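# Put spring snake in tin, close lid

## Task

Get the spring snake inside the tin by pushing it, then press the lid onto the tin, with the tin ending up standing on the table.

## Robot and tools

Robot: two arms, left_arm (carrying a five-finger left hand) and right_arm (a five-finger right hand). Base positions in the scene frame: left_arm (+0.063, +0.437, 0) m, right_arm (-0.020, -0.530, 0) m, each yawed slightly (quat_wxyz about (1,0,0,+0.011) and (1,0,0,+0.021)).

Frames: the scene frame has its origin at table-top height between the arms, +z up, +x out over the table, left_arm on the +y side (image left/right does not follow this). Hand poses, velocities, targets and wrist-camera poses are given in each arm's own base frame. Fixed cameras and the table use the scene frame. Reported hand positions may be off by a few cm.

Hand point: a spot 0.05 m in front of the palm and 0.15 m out from the wrist flange. Its +z runs along the straight fingers, +y out of the palm, +x across the palm away from the thumb on the right hand (toward the thumb on the left hand). Straight fingertips extend 0.06 to 0.07 m past it along +z, lying 0.06 m behind it along -y. A wrist bracket on the little-finger side can strike things; with fingers level the wrist may hang up to 0.11 m (palm down) or 0.23 m (palm up) below the point.

The row (28 numbers, each in [-1, 1], always all 28 even if one arm is idle): left dx, dy, dz, rx, ry, rz, then left thumb_turn, thumb_bend, index, middle, ring, little, force_limit, speed; then the same 14 for the right arm. Pose numbers are offsets, not poses: they count from that arm's current Hand target (shown in the last result), along that arm's base axes; 1.0 = 0.6 m for dx/dy/dz and 180 degrees for rx/ry/rz, with rx, ry, rz forming one rotation vector turning about the Hand target's position. All six zero re-requests the current Hand target. Commanded orientation is clipped to within 32 degrees of the measured one each step.

Hand numbers are absolute targets, not offsets: -1 open/straight, +1 closed (thumb_turn +1 puts the thumb opposite the fingers). force_limit maps -1..+1 to about 0..10 N fingertip force (0..15 N for the two thumb motors). speed rises from near zero at -1 to full at +0.48 and stays full to +1. A hand has no 'unchanged' value: to keep a hand as it is, resend the eight numbers of its last executed row (or, before any, its hand_measured plus hand_force_limit and hand_speed). A thumb in front plus fingers grips things about 0.035 to 0.065 m thick. For a soft grip close slowly (speed -0.94 or below). To squeeze harder, raise force_limit and send a target more closed than hand_measured.

Tools:
- execute_actions(actions, cameras): actions is a list of actions; each action is a list of up to 15 rows, one per 1/30 s step, every row measured from the Hand target at that action's start; a short action repeats its last row. An empty list returns camera images.
- move(target, speed, blend, stop_force, zero, blocking, cameras): target is one 28-number row or up to 15 rows, all offsets from the same starting Hand targets. speed is in m/s (0.002 to 3.6, default 0.25), one value or one per target. blend in m rounds corners. stop_force in N (3 to 120, both arms) ends an arm's path when its wrist sensor feels that push; use it slowly when approaching contact; omit it when backing off a contact; avoid it while the hand is rotating. zero (only with stop_force) re-zeros before the move. blocking=false returns early (not with stop_force).
- wait(seconds 0 to 10), stop(), zoom_image(camera, region [x0,y0,x1,y1] pixels, at most 504 each way), show_instructions(), zero_wrist_force(arm), finished_scene(scene=1).
Cameras: cam_high, cam_low, cam_far, cam_left_wrist, cam_right_wrist, each 896x504.

Results: per arm end_effector_position (m), quat_wxyz, velocities, Hand target (the basis for the next offsets), joint positions and torques, Wrist force/torque in the tool's own axes plus the peak since last shown, hand_measured, hand_stopped_by (moving, target, force, stalled, fault) and hand_load_n (positive = finger pushed open; near 0 after a lost grip). move adds a 'move:' line: done, off_target, moving, held or fault, plus limits such as paced or held. Neither done nor off_target proves contact or its absence. A hand often rests short of its target; send the remaining gap as a further offset.

Avoid: pushing past a firm contact (arms are stiff; 150 N give or take 25 N or joint torque limits cause a 10 s fault stop; wrist joints limited to 25.2 N m); fast impacts; letting the two arms or hands touch; closing one hand on the other's fingers; paths near an arm's own base; dropping things or letting anything leave the table (that fails the task); long stretched or loaded holds that overheat motors (MOTOR HOT at 70 °C, forced stop at 85 °C). Loose objects may get an occasional small shove from outside. The finished state must hold without the robot before calling finished_scene.

Each tool is called by a JSON object that holds its "method" and its "body", one argument or row to a line.

Reference images:

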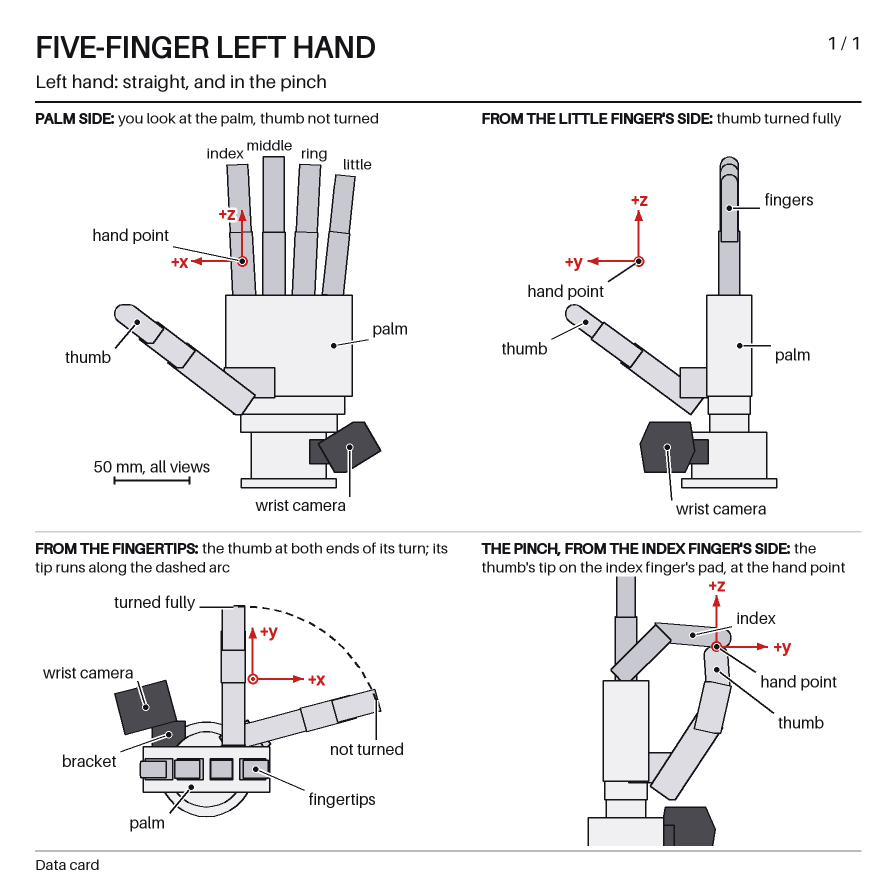

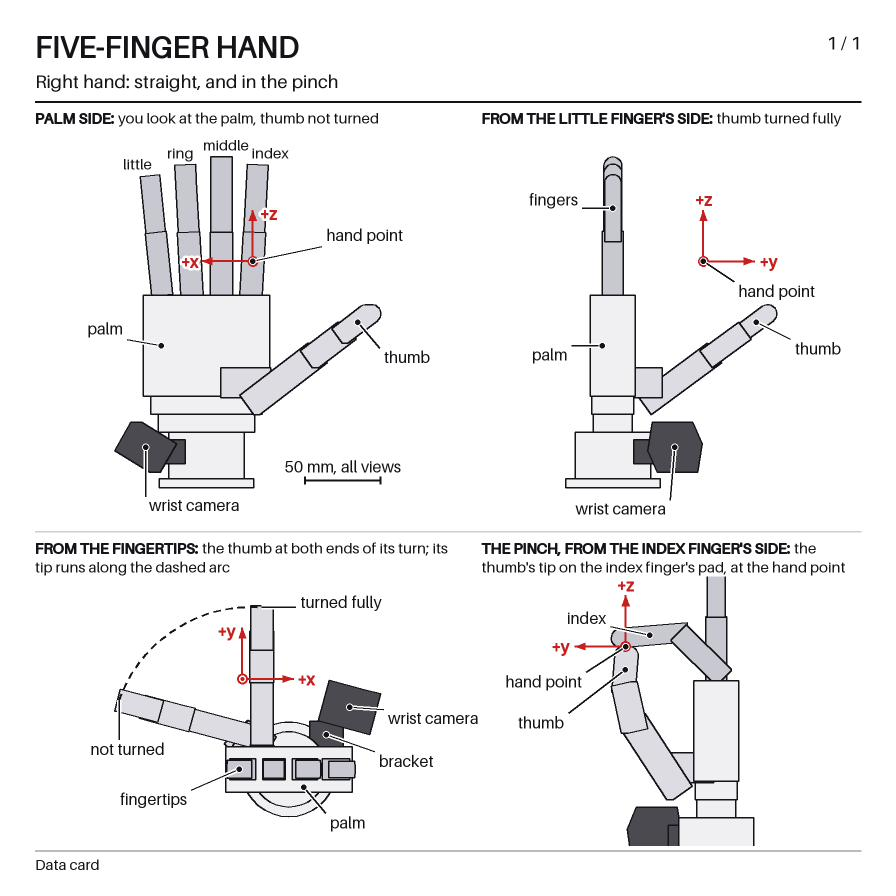

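## Session

{"method": "execute_actions", "body": {
  "actions": [],
  "cameras": ["all"]
}}

Scene clock: 0.00 s.
left_arm: end_effector_position=(+0.7168, +0.1922, +0.3762) hand_measured=(-1.000, -1.000, -1.000, -1.000, -1.000, -1.000) hand_load_n=(+0.0, +0.0, +0.0, +0.0, +0.0, +0.0) hand_stopped_by=(target, target, target, target, target, target) hand_force_limit=0.00 hand_speed=-0.80 end_effector_quat_wxyz=(+0.744, +0.362, +0.530, +0.183) | right_arm: end_effector_position=(+0.5762, -0.0289, +0.2461) hand_measured=(-1.000, -1.000, -1.000, -1.000, -1.000, -1.000) hand_load_n=(+0.0, +0.0, +0.0, +0.0, +0.0, +0.0) hand_stopped_by=(target, target, target, target, target, target) hand_force_limit=0.00 hand_speed=-0.80 end_effector_quat_wxyz=(+0.215, -0.466, +0.857, -0.054)
Joint positions: left_arm=[3.839 -2.232 -1.715 1.153 0.542 2.11] | right_arm=[-0.485 -1.078 1.138 1.169 1.277 -3.001]
Joint velocities: within noise
Joint torques (N m): no reading
Wrist force (N): no reading
Wrist torque (N m): no reading
Wrist force, peak (N): no reading
Hand target: left_arm +0.7168, +0.1922, +0.3762; +0.744, +0.362, +0.530, +0.183 | right_arm +0.5762, -0.0289, +0.2461; +0.215, -0.466, +0.857, -0.054

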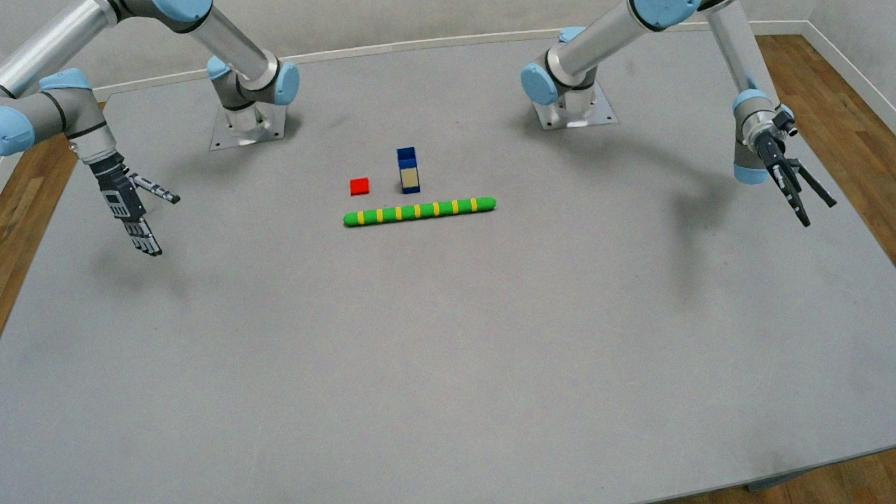

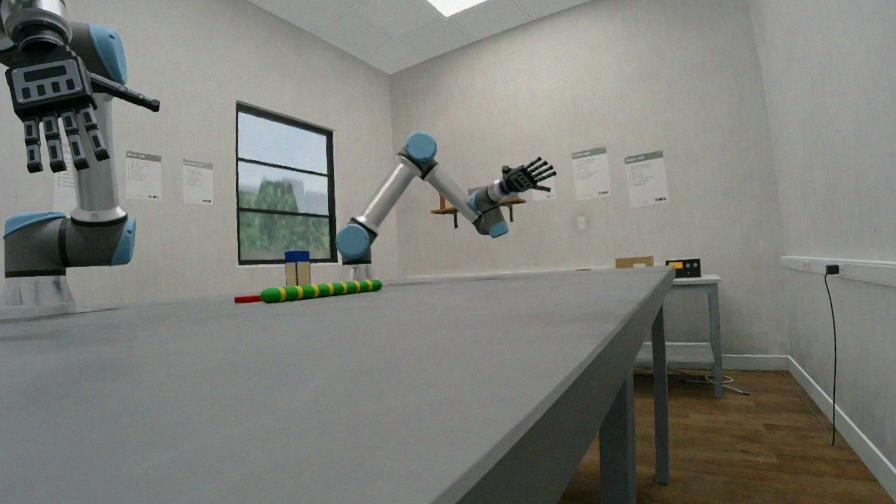

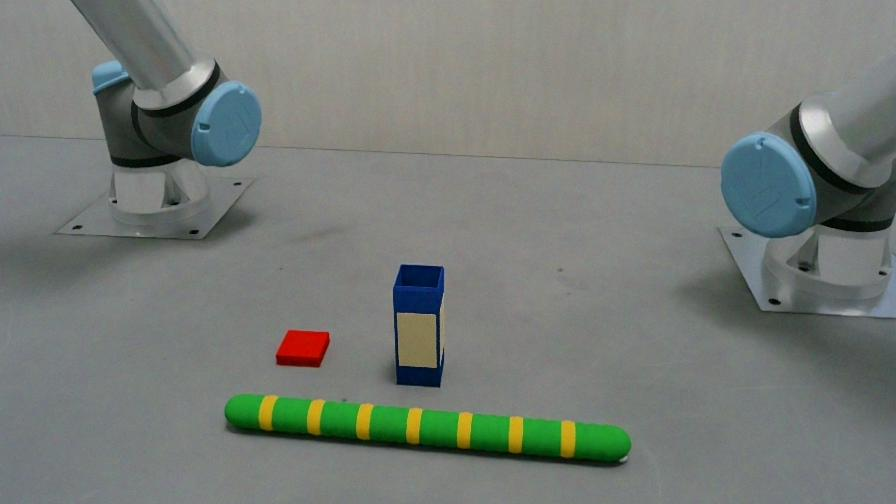

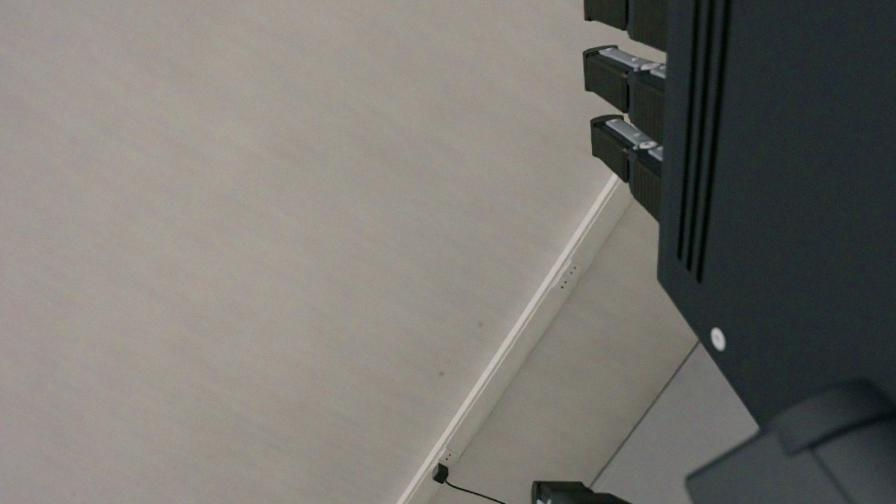

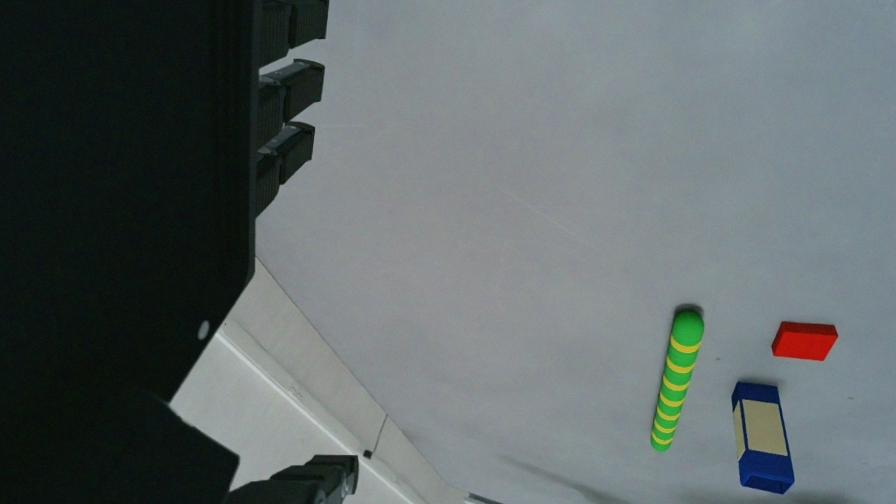

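{"method": "zoom_image", "body": {
  "camera": "cam_far",
  "region": [200, 240, 500, 480]
}}

{"method": "zoom_image", "body": {
  "camera": "cam_far",
  "region": [450, 360, 680, 500]
}}

{"method": "zoom_image", "body": {
  "camera": "cam_low",
  "region": [220, 230, 400, 330]
}}

{"method": "zoom_image", "body": {
  "camera": "cam_right_wrist",
  "region": [600, 280, 896, 504]
}}

{"method": "zoom_image", "body": {
  "camera": "cam_high",
  "region": [320, 130, 520, 240]
}}

Scaled by 1.680 from the camera's 896x504 image, which has a finer 1280x720 frame.

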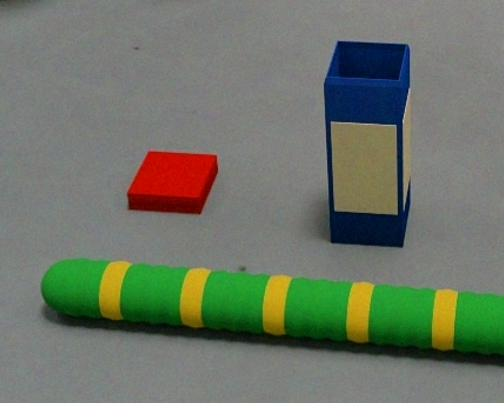

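Scaled by 2.191 from the camera's 896x504 image, which has a finer 1280x720 frame.

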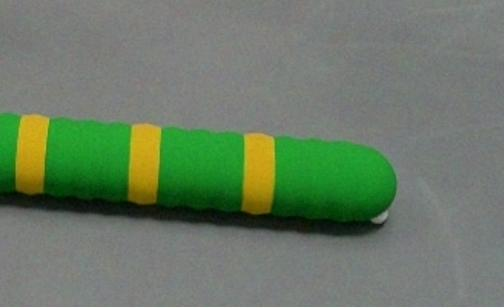

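Scaled by 2.800 from the camera's 896x504 image, which has a finer 1280x720 frame.

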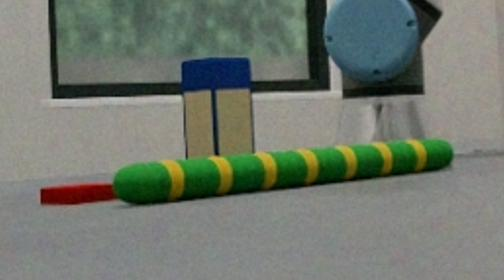

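Scaled by 1.703 from the camera's 896x504 image, which has a finer 1280x720 frame.

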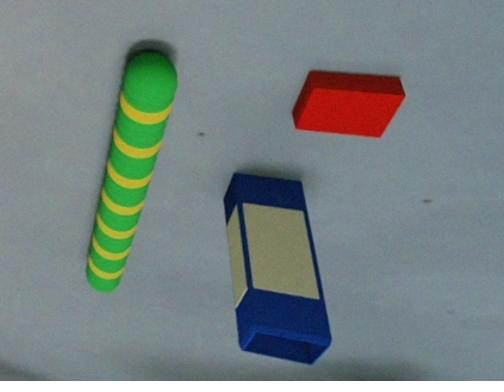

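Scaled by 2.520 from the camera's 896x504 image, which has a finer 1280x720 frame.

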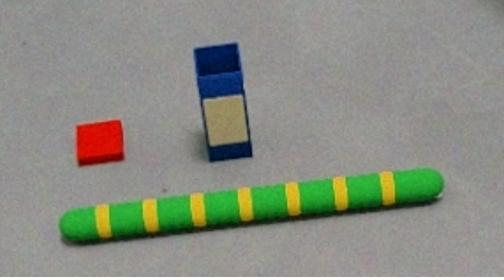

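{"method": "move", "body": {
  "target": [0,0,0,0,0,0,-1,-1,-1,-1,-1,-1,0,-0.8,-0.1578,0.9235,-0.0768,-0.1484,-0.1519,0.1164,1,-1,-0.35,-0.35,-0.35,-0.35,0,0],
  "cameras": ["cam_high","cam_far","cam_low","cam_right_wrist"]
}}

Scene clock: 318.87 s.
left_arm: end_effector_position=(+0.7168, +0.1922, +0.3762) hand_measured=(-1.000, -1.000, -1.000, -1.000, -1.000, -1.000) hand_load_n=(+0.0, +0.0, +0.0, +0.0, +0.0, +0.0) hand_stopped_by=(target, target, target, target, target, target) hand_force_limit=0.00 hand_speed=-0.80 end_effector_quat_wxyz=(+0.744, +0.362, +0.530, +0.183) | right_arm: end_effector_position=(+0.4815, +0.5252, +0.2001) hand_measured=(+1.000, -1.000, -0.350, -0.350, -0.350, -0.350) hand_load_n=(+0.0, +0.0, +0.0, +0.0, +0.0, +0.0) hand_stopped_by=(target, target, target, target, target, target) hand_force_limit=0.00 hand_speed=0.00 end_effector_quat_wxyz=(-0.303, +0.622, -0.650, +0.316)
Joint positions: left_arm=[3.839 -2.232 -1.715 1.153 0.542 2.11] | right_arm=[0.776 -0.901 0.973 0.782 2.183 -2.556]
Joint torques (N m): left_arm=[-1.07 36.8 14.33 -0.34 0.5 -0.12] | right_arm=[13.05 -37.36 -26.53 2.26 2.08 2.04]
Wrist force (N): left_arm=[-0.2 -0.1 0.0] | right_arm=[1.4 -1.3 1.0]
Wrist torque (N m): left_arm=[-0.01 0.04 -0.01] | right_arm=[0.14 0.02 0.03]
Wrist force, peak (N): left_arm=[-0.3 0.3 0.1] | right_arm=[1.8 -1.6 1.4]
Hand target: left_arm +0.7168, +0.1922, +0.3762; +0.744, +0.362, +0.530, +0.183 | right_arm +0.4815, +0.5252, +0.2001; -0.303, +0.622, -0.650, +0.316
Off the commanded pose: left_arm 0.000 m, 0 deg | right_arm 0.000 m, 0 deg.
move: done
camera_calibration:
cam_right_wrist: T_world_to_cam=[[-0.614426, -0.236875, -0.752576, 0.5695], [-0.539504, 0.822145, 0.181696, -0.211635], [0.575687, 0.517656, -0.632943, -0.308697], [0, 0, 0, 1]] pos_world=[0.413451, 0.468694, 0.271658]
Images, in order (width x height): cam_high 896x504, cam_low 896x504, cam_far 896x504, cam_right_wrist 896x504.

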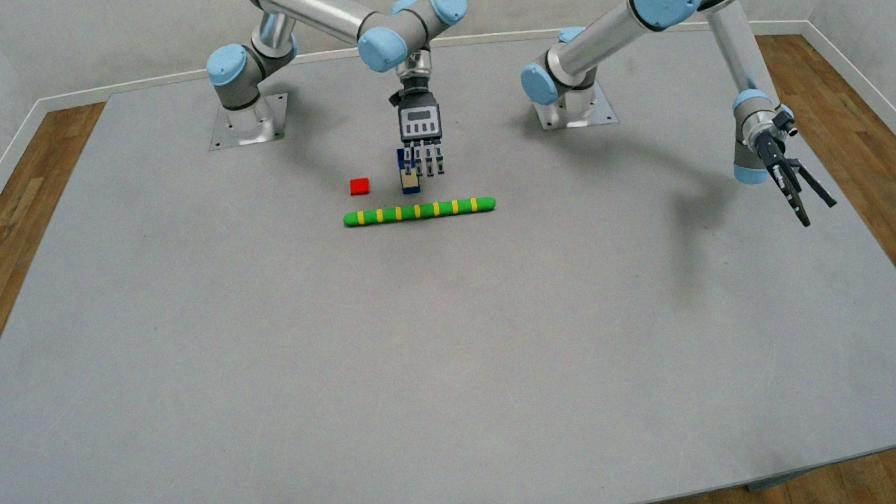

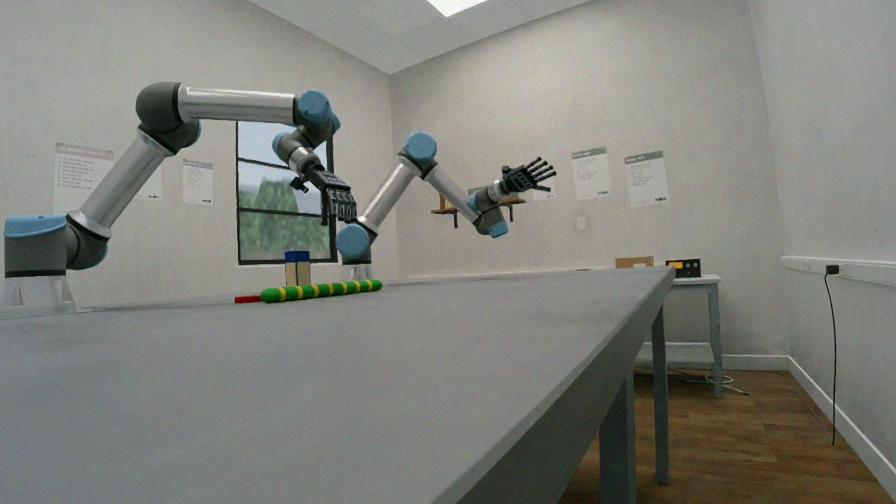

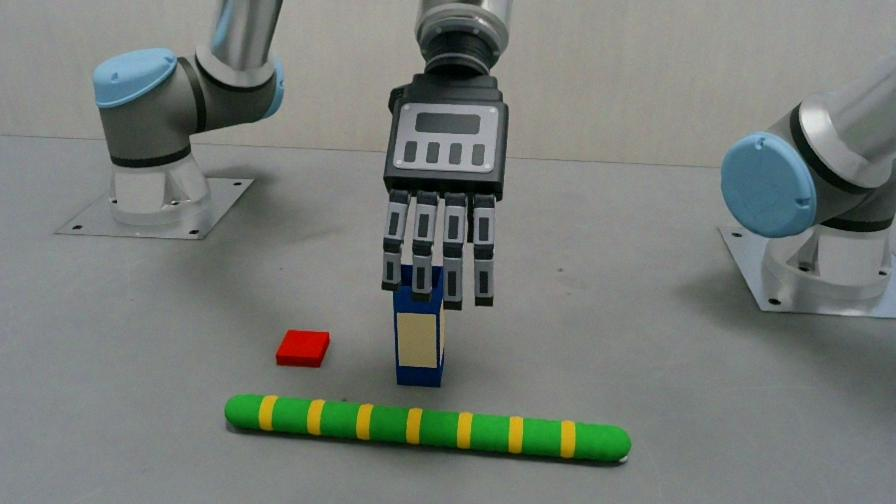

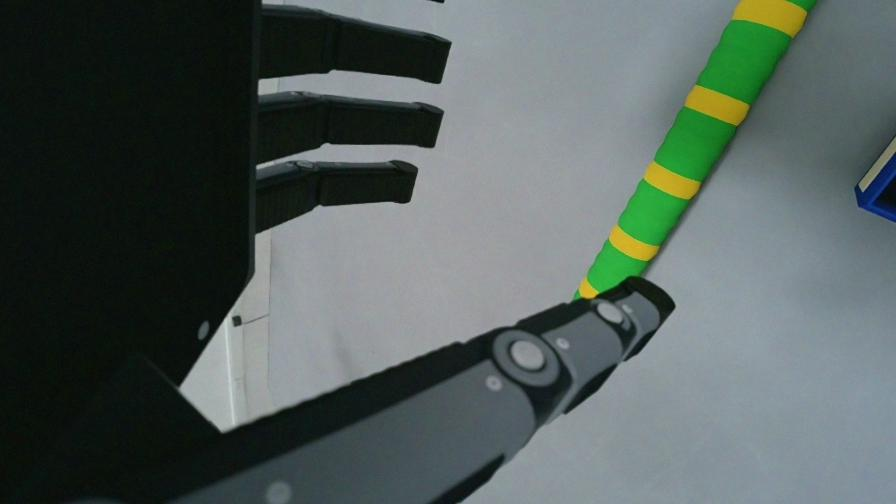

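{"method": "move", "body": {
  "target": [0,0,0,0,0,0,-1,-1,-1,-1,-1,-1,0,-0.8,0,0,-0.225,0,0,0,1,-1,-0.35,-0.35,-0.35,-0.35,0,0],
  "cameras": ["cam_far","cam_low","cam_right_wrist"],
  "speed": 0.2
}}

Scene clock: 327.43 s.
left_arm: end_effector_position=(+0.7168, +0.1922, +0.3762) hand_measured=(-1.000, -1.000, -1.000, -1.000, -1.000, -1.000) hand_load_n=(+0.0, +0.0, +0.0, +0.0, +0.0, +0.0) hand_stopped_by=(target, target, target, target, target, target) hand_force_limit=0.00 hand_speed=-0.80 end_effector_quat_wxyz=(+0.744, +0.362, +0.530, +0.183) | right_arm: end_effector_position=(+0.4814, +0.5252, +0.0651) hand_measured=(+1.000, -1.000, -0.350, -0.350, -0.350, -0.350) hand_load_n=(+0.0, +0.0, +0.0, +0.0, +0.0, +0.0) hand_stopped_by=(target, target, target, target, target, target) hand_force_limit=0.00 hand_speed=0.00 end_effector_quat_wxyz=(-0.303, +0.622, -0.650, +0.316)
Joint positions: left_arm=[3.839 -2.232 -1.715 1.153 0.542 2.11] | right_arm=[0.776 -0.822 1.191 0.486 2.183 -2.556]
Joint torques (N m): left_arm=[-1.34 37.63 14.4 -0.42 0.33 -0.31] | right_arm=[-8.73 -40.25 -9.27 -0.05 -0.53 -1.51]
Wrist force (N): left_arm=[0.0 0.1 0.0] | right_arm=[1.4 -1.2 1.2]
Wrist torque (N m): left_arm=[0.01 0.00 0.00] | right_arm=[0.14 0.02 0.13]
Wrist force, peak (N): left_arm=[-0.1 0.3 0.2] | right_arm=[1.6 -2.5 0.7]
Hand target: left_arm +0.7168, +0.1922, +0.3762; +0.744, +0.362, +0.530, +0.183 | right_arm +0.4815, +0.5252, +0.0651; -0.303, +0.622, -0.650, +0.316
Off the commanded pose: left_arm 0.000 m, 0 deg | right_arm 0.000 m, 0 deg.
move: done
camera_calibration:
cam_right_wrist: T_world_to_cam=[[-0.614417, -0.236944, -0.752562, 0.467967], [-0.539619, 0.82206, 0.181738, -0.187178], [0.575589, 0.51776, -0.632947, -0.394083], [0, 0, 0, 1]] pos_world=[0.413352, 0.468794, 0.136757]
Images, in order (width x height): cam_low 896x504, cam_far 896x504, cam_right_wrist 896x504.

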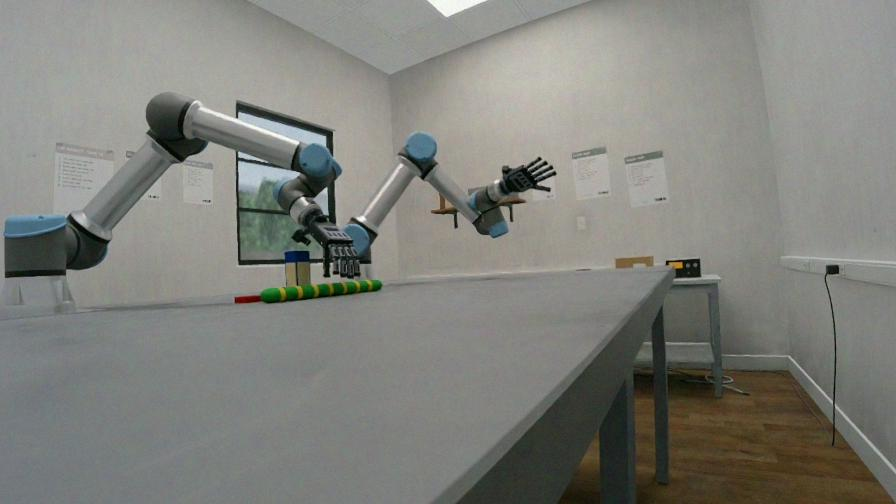

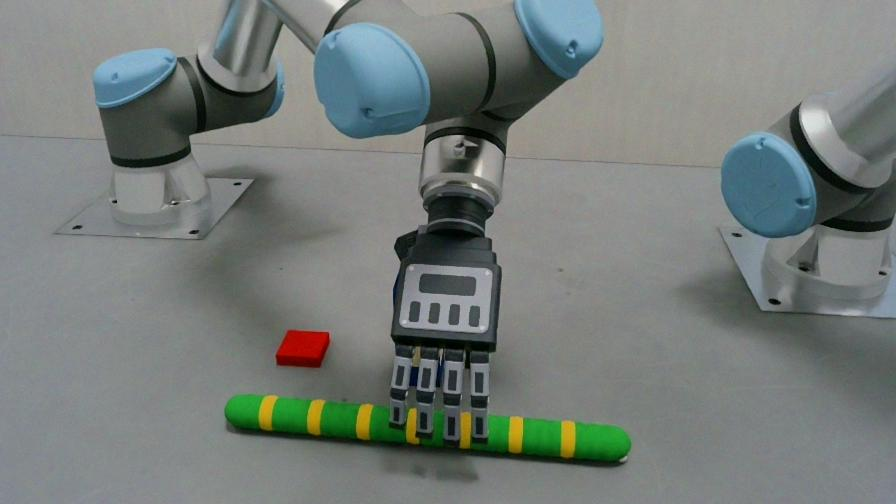

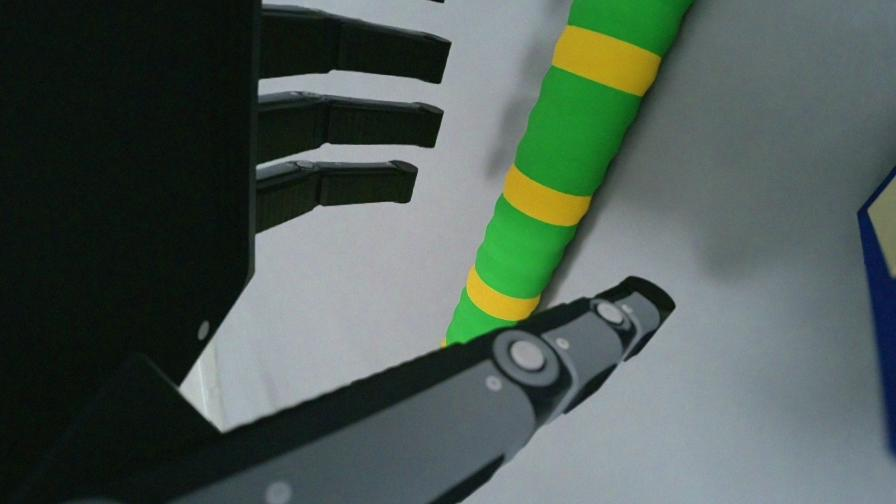

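{"method": "move", "body": {
  "target": [0,0,0,0,0,0,-1,-1,-1,-1,-1,-1,0,-0.8,0,0,-0.0585,0,0,0,1,-1,-0.35,-0.35,-0.35,-0.35,0,0],
  "cameras": ["cam_far","cam_low","cam_right_wrist"],
  "speed": 0.05,
  "stop_force": 5
}}

Scene clock: 333.47 s.
left_arm: end_effector_position=(+0.7168, +0.1922, +0.3762) hand_measured=(-1.000, -1.000, -1.000, -1.000, -1.000, -1.000) hand_load_n=(+0.0, +0.0, +0.0, +0.0, +0.0, +0.0) hand_stopped_by=(target, target, target, target, target, target) hand_force_limit=0.00 hand_speed=-0.80 end_effector_quat_wxyz=(+0.744, +0.362, +0.530, +0.183) | right_arm: end_effector_position=(+0.4814, +0.5252, +0.0406) hand_measured=(+1.000, -1.000, -0.350, -0.350, -0.350, -0.350) hand_load_n=(+0.0, +0.0, +0.0, +0.0, +0.0, +0.0) hand_stopped_by=(target, target, target, target, target, target) hand_force_limit=0.00 hand_speed=0.00 end_effector_quat_wxyz=(-0.303, +0.622, -0.650, +0.316)
Joint positions: left_arm=[3.839 -2.232 -1.715 1.153 0.542 2.11] | right_arm=[0.776 -0.799 1.216 0.437 2.183 -2.556]
Joint torques (N m): left_arm=[-1.26 36.32 14.11 -0.46 0.35 -0.43] | right_arm=[-8.14 -59.57 -24.66 2.01 -0.12 2.12]
Wrist force (N): left_arm=[-0.1 0.1 0.1] | right_arm=[1.6 -4.2 -0.6]
Wrist torque (N m): left_arm=[0.00 0.02 -0.01] | right_arm=[-0.18 0.11 -0.06]
Wrist force, peak (N): left_arm=[-0.3 0.2 0.2] | right_arm=[-0.2 -43.5 -28.9]
Hand target: left_arm +0.7168, +0.1922, +0.3762; +0.744, +0.362, +0.530, +0.183 | right_arm +0.4814, +0.5252, +0.0406; -0.303, +0.622, -0.650, +0.316 (not the last commanded pose)
Off the commanded pose: left_arm 0.000 m, 0 deg | right_arm 0.011 m, 0 deg.
move: contact (right_arm)
camera_calibration:
cam_right_wrist: T_world_to_cam=[[-0.61452, -0.236957, -0.752473, 0.449605], [-0.539475, 0.82217, 0.181668, -0.182693], [0.575614, 0.517579, -0.633072, -0.409507], [0, 0, 0, 1]] pos_world=[0.413451, 0.468694, 0.112258]
Images, in order (width x height): cam_low 896x504, cam_far 896x504, cam_right_wrist 896x504.

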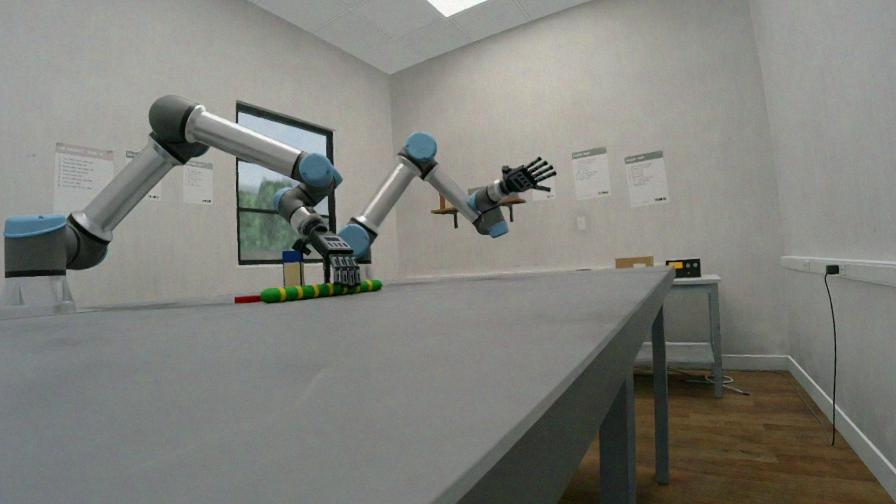

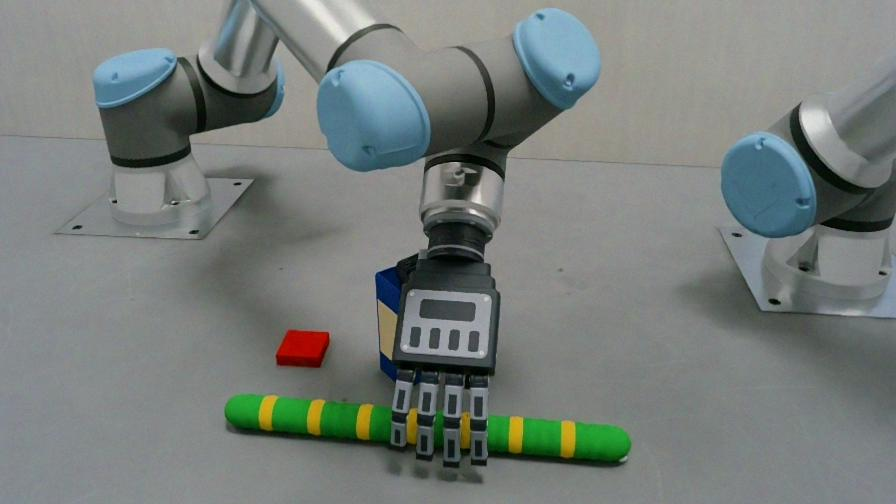

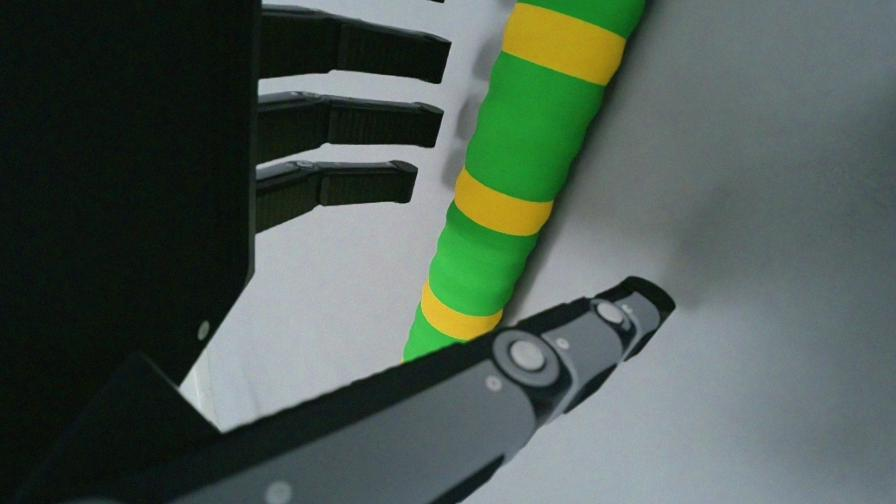

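{"method": "move", "body": {
  "target": [0,0,0,0,0,0,-1,-1,-1,-1,-1,-1,0,-0.8,0.0333,0,0.1167,0,0,0,1,-1,-0.35,-0.35,-0.35,-0.35,0,0],
  "cameras": ["cam_far","cam_high","cam_low"],
  "speed": 0.15
}}

{"method": "zoom_image", "body": {
  "camera": "cam_high",
  "region": [320, 100, 520, 240]
}}

Scene clock: 340.80 s.
left_arm: end_effector_position=(+0.7168, +0.1922, +0.3762) hand_measured=(-1.000, -1.000, -1.000, -1.000, -1.000, -1.000) hand_load_n=(+0.0, +0.0, +0.0, +0.0, +0.0, +0.0) hand_stopped_by=(target, target, target, target, target, target) hand_force_limit=0.00 hand_speed=-0.80 end_effector_quat_wxyz=(+0.744, +0.362, +0.530, +0.183) | right_arm: end_effector_position=(+0.5014, +0.5252, +0.1107) hand_measured=(+1.000, -1.000, -0.350, -0.350, -0.350, -0.350) hand_load_n=(+0.0, +0.0, +0.0, +0.0, +0.0, +0.0) hand_stopped_by=(target, target, target, target, target, target) hand_force_limit=0.00 hand_speed=0.00 end_effector_quat_wxyz=(-0.303, +0.622, -0.650, +0.316)
Joint positions: left_arm=[3.839 -2.232 -1.715 1.153 0.542 2.11] | right_arm=[0.752 -0.833 1.086 0.589 2.167 -2.578]
Joint torques (N m): left_arm=[-1.06 37 14.54 -0.38 0.28 -0.26] | right_arm=[-10.55 -40.51 -26.3 2.16 -0.56 -1.28]
Wrist force (N): left_arm=[0.0 0.0 -0.1] | right_arm=[1.7 -1.4 0.9]
Wrist torque (N m): left_arm=[0.00 0.00 0.00] | right_arm=[0.13 -0.01 0.15]
Wrist force, peak (N): left_arm=[-0.2 0.2 -0.2] | right_arm=[1.6 -4.5 -0.6]
Hand target: left_arm +0.7168, +0.1922, +0.3762; +0.744, +0.362, +0.530, +0.183 | right_arm +0.5014, +0.5252, +0.1107; -0.303, +0.622, -0.650, +0.316
Off the commanded pose: left_arm 0.000 m, 0 deg | right_arm 0.000 m, 0 deg.
move: done
Images, in order (width x height): cam_high 896x504, cam_low 896x504, cam_far 896x504.

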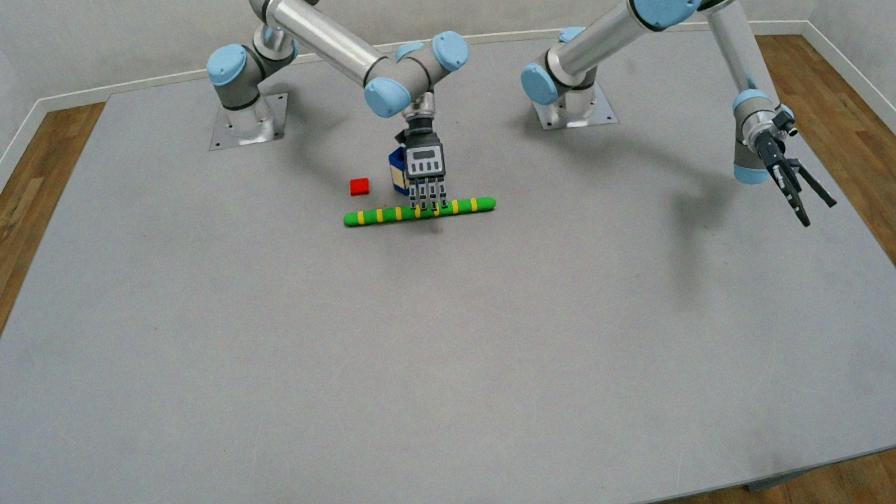

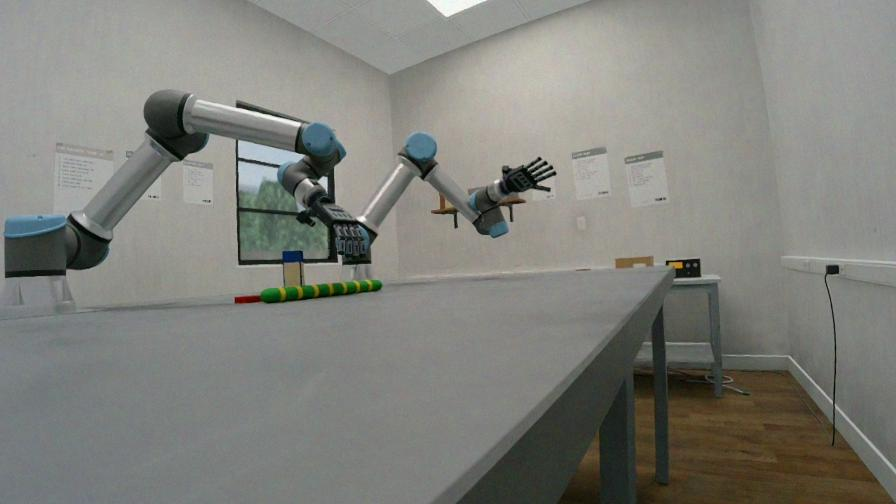

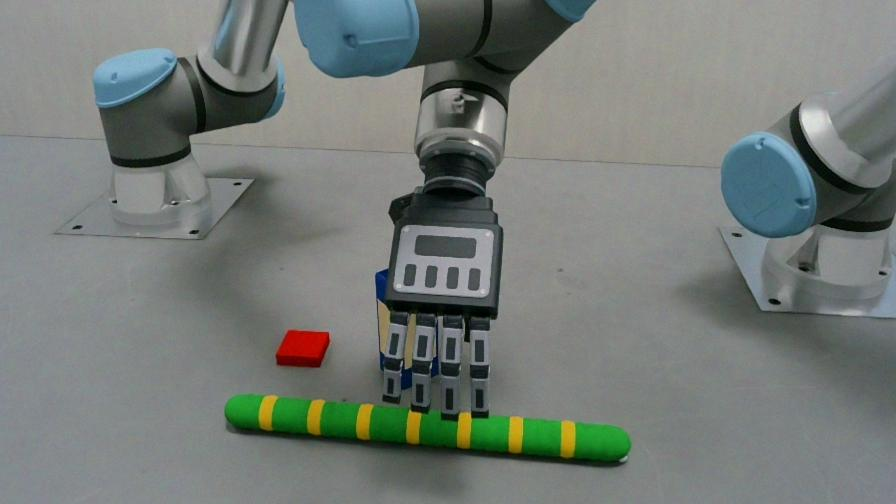

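Scaled by 2.520 from the camera's 896x504 image, which has a finer 1280x720 frame.

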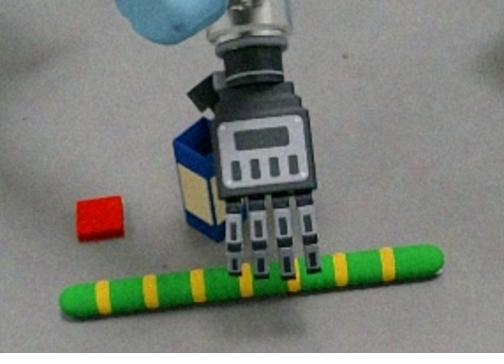

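{"method": "move", "body": {
  "target": [
    [0,0,0,0,0,0,-1,-1,-1,-1,-1,-1,0,-0.8,-0.0278,0.1283,0,0,0,0,1,-1,-0.35,-0.35,-0.35,-0.35,0,0],
    [0,0,0,0,0,0,-1,-1,-1,-1,-1,-1,0,-0.8,-0.0278,0.1283,-0.08,0,0,0,1,-1,-0.35,-0.35,-0.35,-0.35,0,0]
  ],
  "cameras": ["cam_far","cam_right_wrist","cam_high"],
  "speed": 0.2,
  "blend": 0.02
}}

{"method": "zoom_image", "body": {
  "camera": "cam_high",
  "region": [320, 100, 520, 240]
}}

Scene clock: 354.87 s.
left_arm: end_effector_position=(+0.7168, +0.1922, +0.3762) hand_measured=(-1.000, -1.000, -1.000, -1.000, -1.000, -1.000) hand_load_n=(+0.0, +0.0, +0.0, +0.0, +0.0, +0.0) hand_stopped_by=(target, target, target, target, target, target) hand_force_limit=0.00 hand_speed=-0.80 end_effector_quat_wxyz=(+0.744, +0.362, +0.530, +0.183) | right_arm: end_effector_position=(+0.4847, +0.6021, +0.0628) hand_measured=(+1.000, -1.000, -0.350, -0.350, -0.350, -0.350) hand_load_n=(+0.0, +0.0, +0.0, +0.0, +0.0, -0.5) hand_stopped_by=(target, target, target, target, target, target) hand_force_limit=0.00 hand_speed=0.00 end_effector_quat_wxyz=(-0.303, +0.622, -0.650, +0.316)
Joint positions: left_arm=[3.839 -2.232 -1.715 1.153 0.542 2.11] | right_arm=[0.858 -0.626 0.844 0.683 2.235 -2.478]
Joint torques (N m): left_arm=[-1.51 37.51 15.03 -0.36 0.46 -0.42] | right_arm=[12.81 -46.42 -10.87 -0.03 2.23 1.92]
Wrist force (N): left_arm=[-0.2 0.3 0.1] | right_arm=[1.5 -1.4 0.9]
Wrist torque (N m): left_arm=[0.04 0.03 -0.02] | right_arm=[0.13 0.02 0.03]
Wrist force, peak (N): left_arm=[-0.3 -0.1 -0.3] | right_arm=[2.9 -2.2 1.6]
Hand target: left_arm +0.7168, +0.1922, +0.3762; +0.744, +0.362, +0.530, +0.183 | right_arm +0.4847, +0.6021, +0.0627; -0.303, +0.622, -0.650, +0.316
Off the commanded pose: left_arm 0.000 m, 0 deg | right_arm 0.000 m, 0 deg.
move: done
camera_calibration:
cam_right_wrist: T_world_to_cam=[[-0.61452, -0.236957, -0.752473, 0.486508], [-0.539475, 0.82217, 0.181668, -0.248234], [0.575614, 0.517579, -0.633072, -0.43727], [0, 0, 0, 1]] pos_world=[0.416751, 0.545694, 0.134358]
Images, in order (width x height): cam_high 896x504, cam_far 896x504, cam_right_wrist 896x504.

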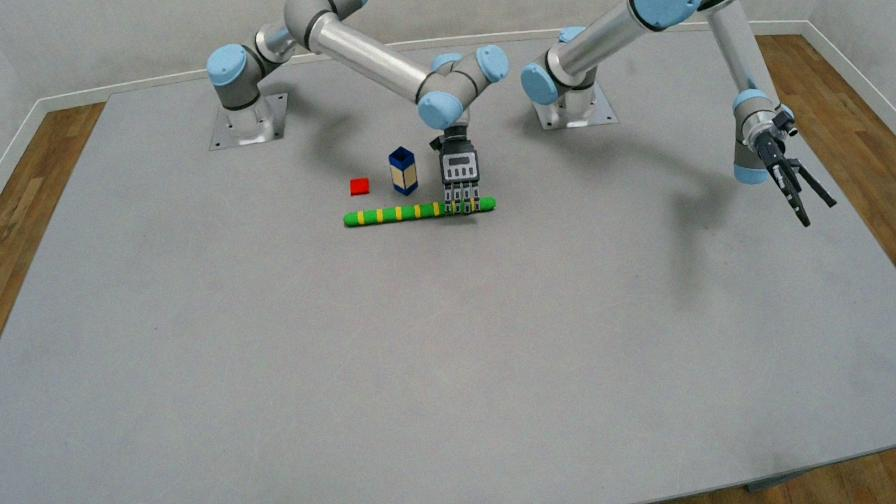

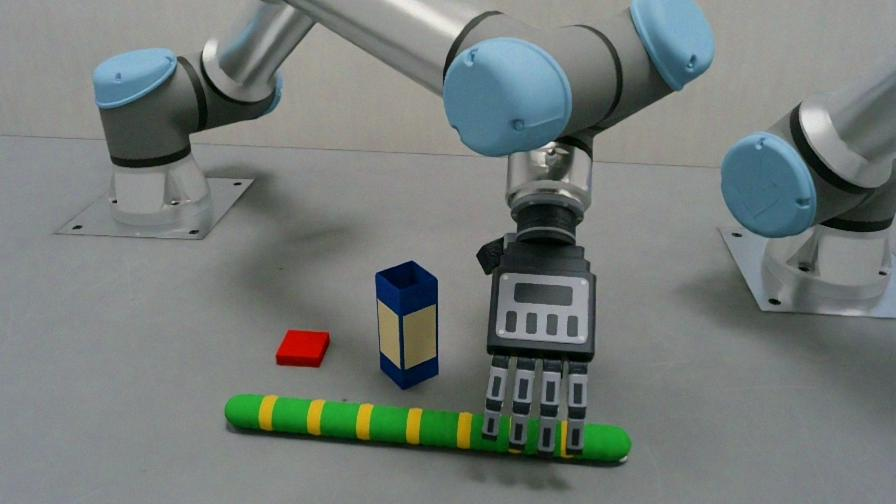

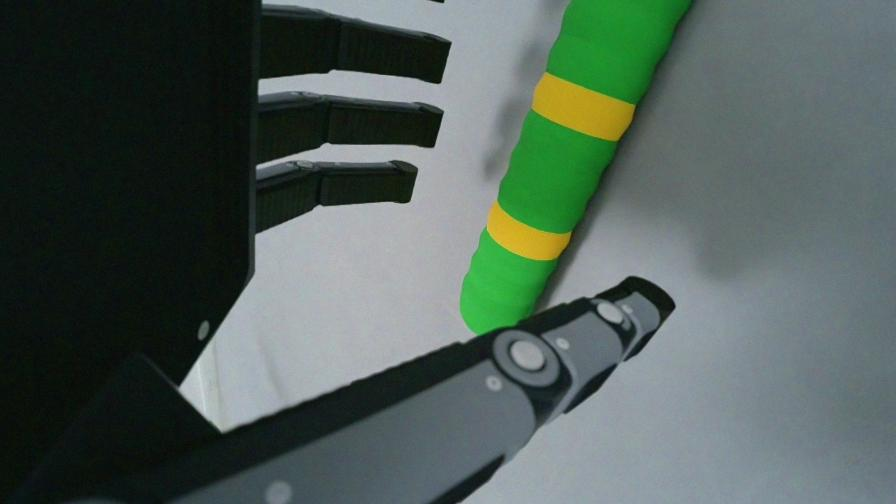

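Scaled by 2.520 from the camera's 896x504 image, which has a finer 1280x720 frame.

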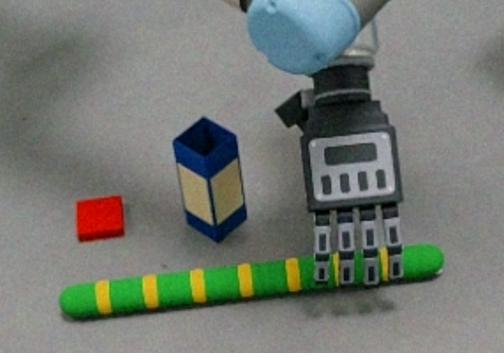

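{"method": "move", "body": {
  "target": [0,0,0,0,0,0,-1,-1,-1,-1,-1,-1,0,-0.8,0,0,-0.0545,0,0,0,1,-1,-0.35,-0.35,-0.35,-0.35,0,0],
  "cameras": ["cam_far","cam_right_wrist","cam_low"],
  "speed": 0.04,
  "stop_force": 4
}}

{"method": "zoom_image", "body": {
  "camera": "cam_low",
  "region": [250, 200, 430, 320]
}}

Scene clock: 365.03 s.
left_arm: end_effector_position=(+0.7168, +0.1922, +0.3762) hand_measured=(-1.000, -1.000, -1.000, -1.000, -1.000, -1.000) hand_load_n=(+0.0, +0.0, +0.0, +0.0, +0.0, +0.0) hand_stopped_by=(target, target, target, target, target, target) hand_force_limit=0.00 hand_speed=-0.80 end_effector_quat_wxyz=(+0.744, +0.362, +0.530, +0.183) | right_arm: end_effector_position=(+0.4847, +0.6021, +0.0300) hand_measured=(+1.000, -1.000, -0.350, -0.350, -0.350, -0.350) hand_load_n=(+0.0, +0.0, +0.0, +0.0, +0.0, +0.0) hand_stopped_by=(target, target, target, target, target, target) hand_force_limit=0.00 hand_speed=0.00 end_effector_quat_wxyz=(-0.303, +0.622, -0.650, +0.316)
Joint positions: left_arm=[3.839 -2.232 -1.715 1.153 0.542 2.11] | right_arm=[0.858 -0.601 0.882 0.62 2.235 -2.478]
Joint torques (N m): left_arm=[-1.61 37.19 14.7 -0.37 0.43 -0.48] | right_arm=[10.14 -46.49 -10.98 -0.16 -0.04 -1.25]
Wrist force (N): left_arm=[0.0 0.1 0.0] | right_arm=[1.5 -1.6 1.0]
Wrist torque (N m): left_arm=[0.02 0.00 0.00] | right_arm=[0.10 0.03 0.03]
Wrist force, peak (N): left_arm=[-0.3 0.3 0.1] | right_arm=[1.7 -1.7 1.4]
Hand target: left_arm +0.7168, +0.1922, +0.3762; +0.744, +0.362, +0.530, +0.183 | right_arm +0.4847, +0.6021, +0.0300; -0.303, +0.622, -0.650, +0.316
Off the commanded pose: left_arm 0.000 m, 0 deg | right_arm 0.000 m, 0 deg.
move: done
camera_calibration:
cam_right_wrist: T_world_to_cam=[[-0.614481, -0.237019, -0.752486, 0.461846], [-0.539522, 0.822152, 0.181612, -0.242241], [0.575612, 0.51758, -0.633073, -0.458034], [0, 0, 0, 1]] pos_world=[0.416751, 0.545694, 0.101558]
Images, in order (width x height): cam_low 896x504, cam_far 896x504, cam_right_wrist 896x504.

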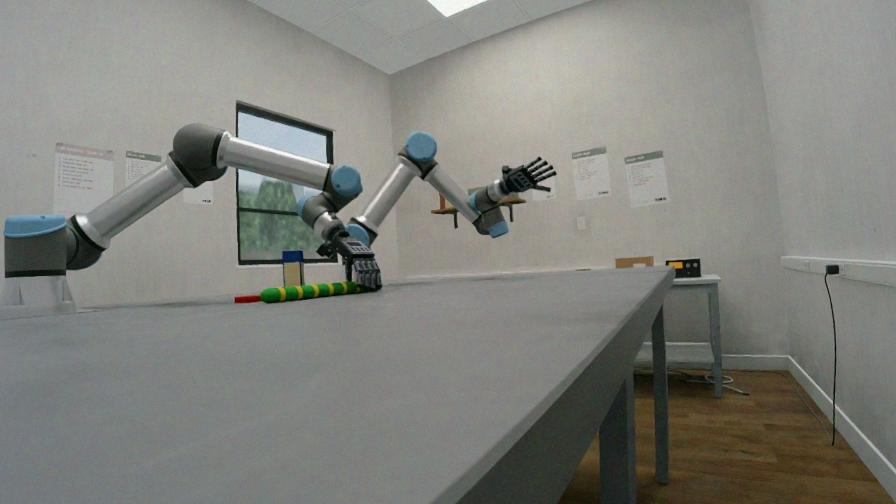

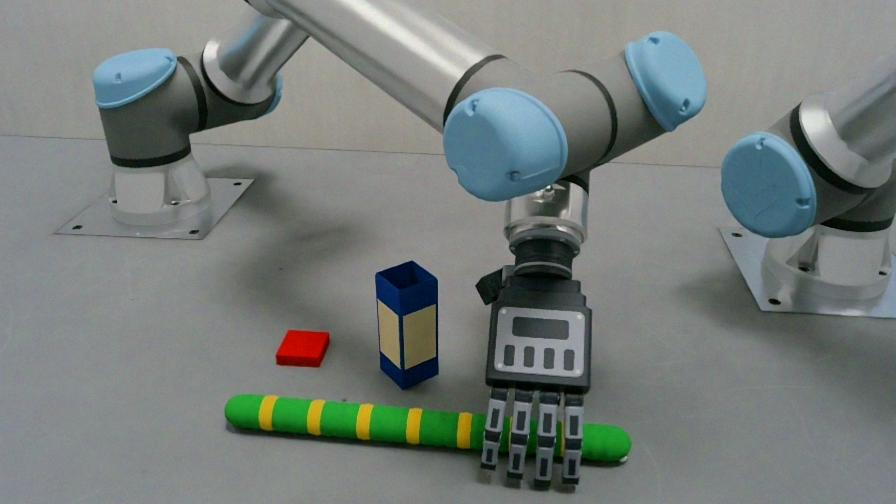

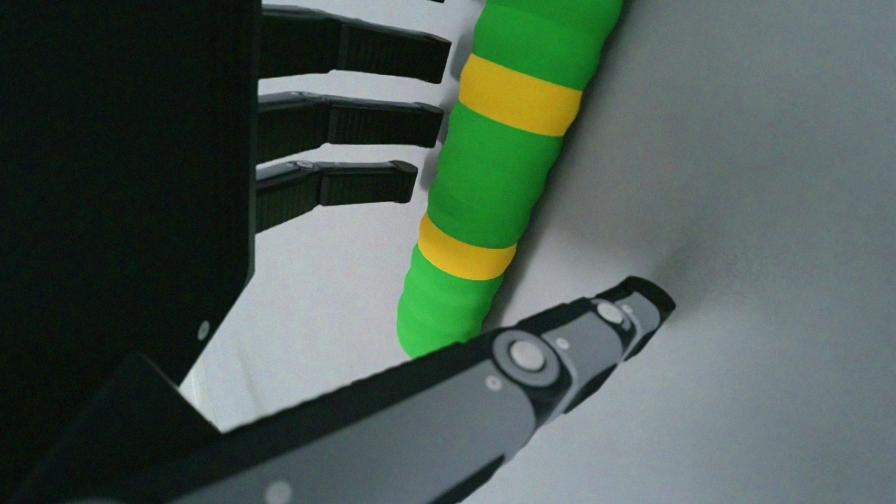

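Scaled by 2.800 from the camera's 896x504 image, which has a finer 1280x720 frame.

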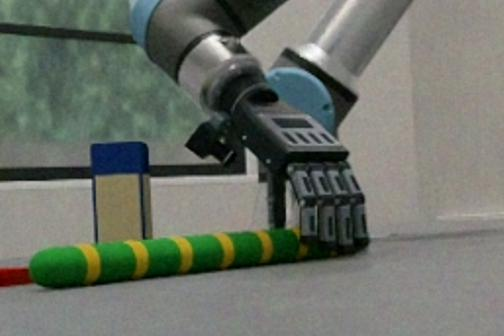

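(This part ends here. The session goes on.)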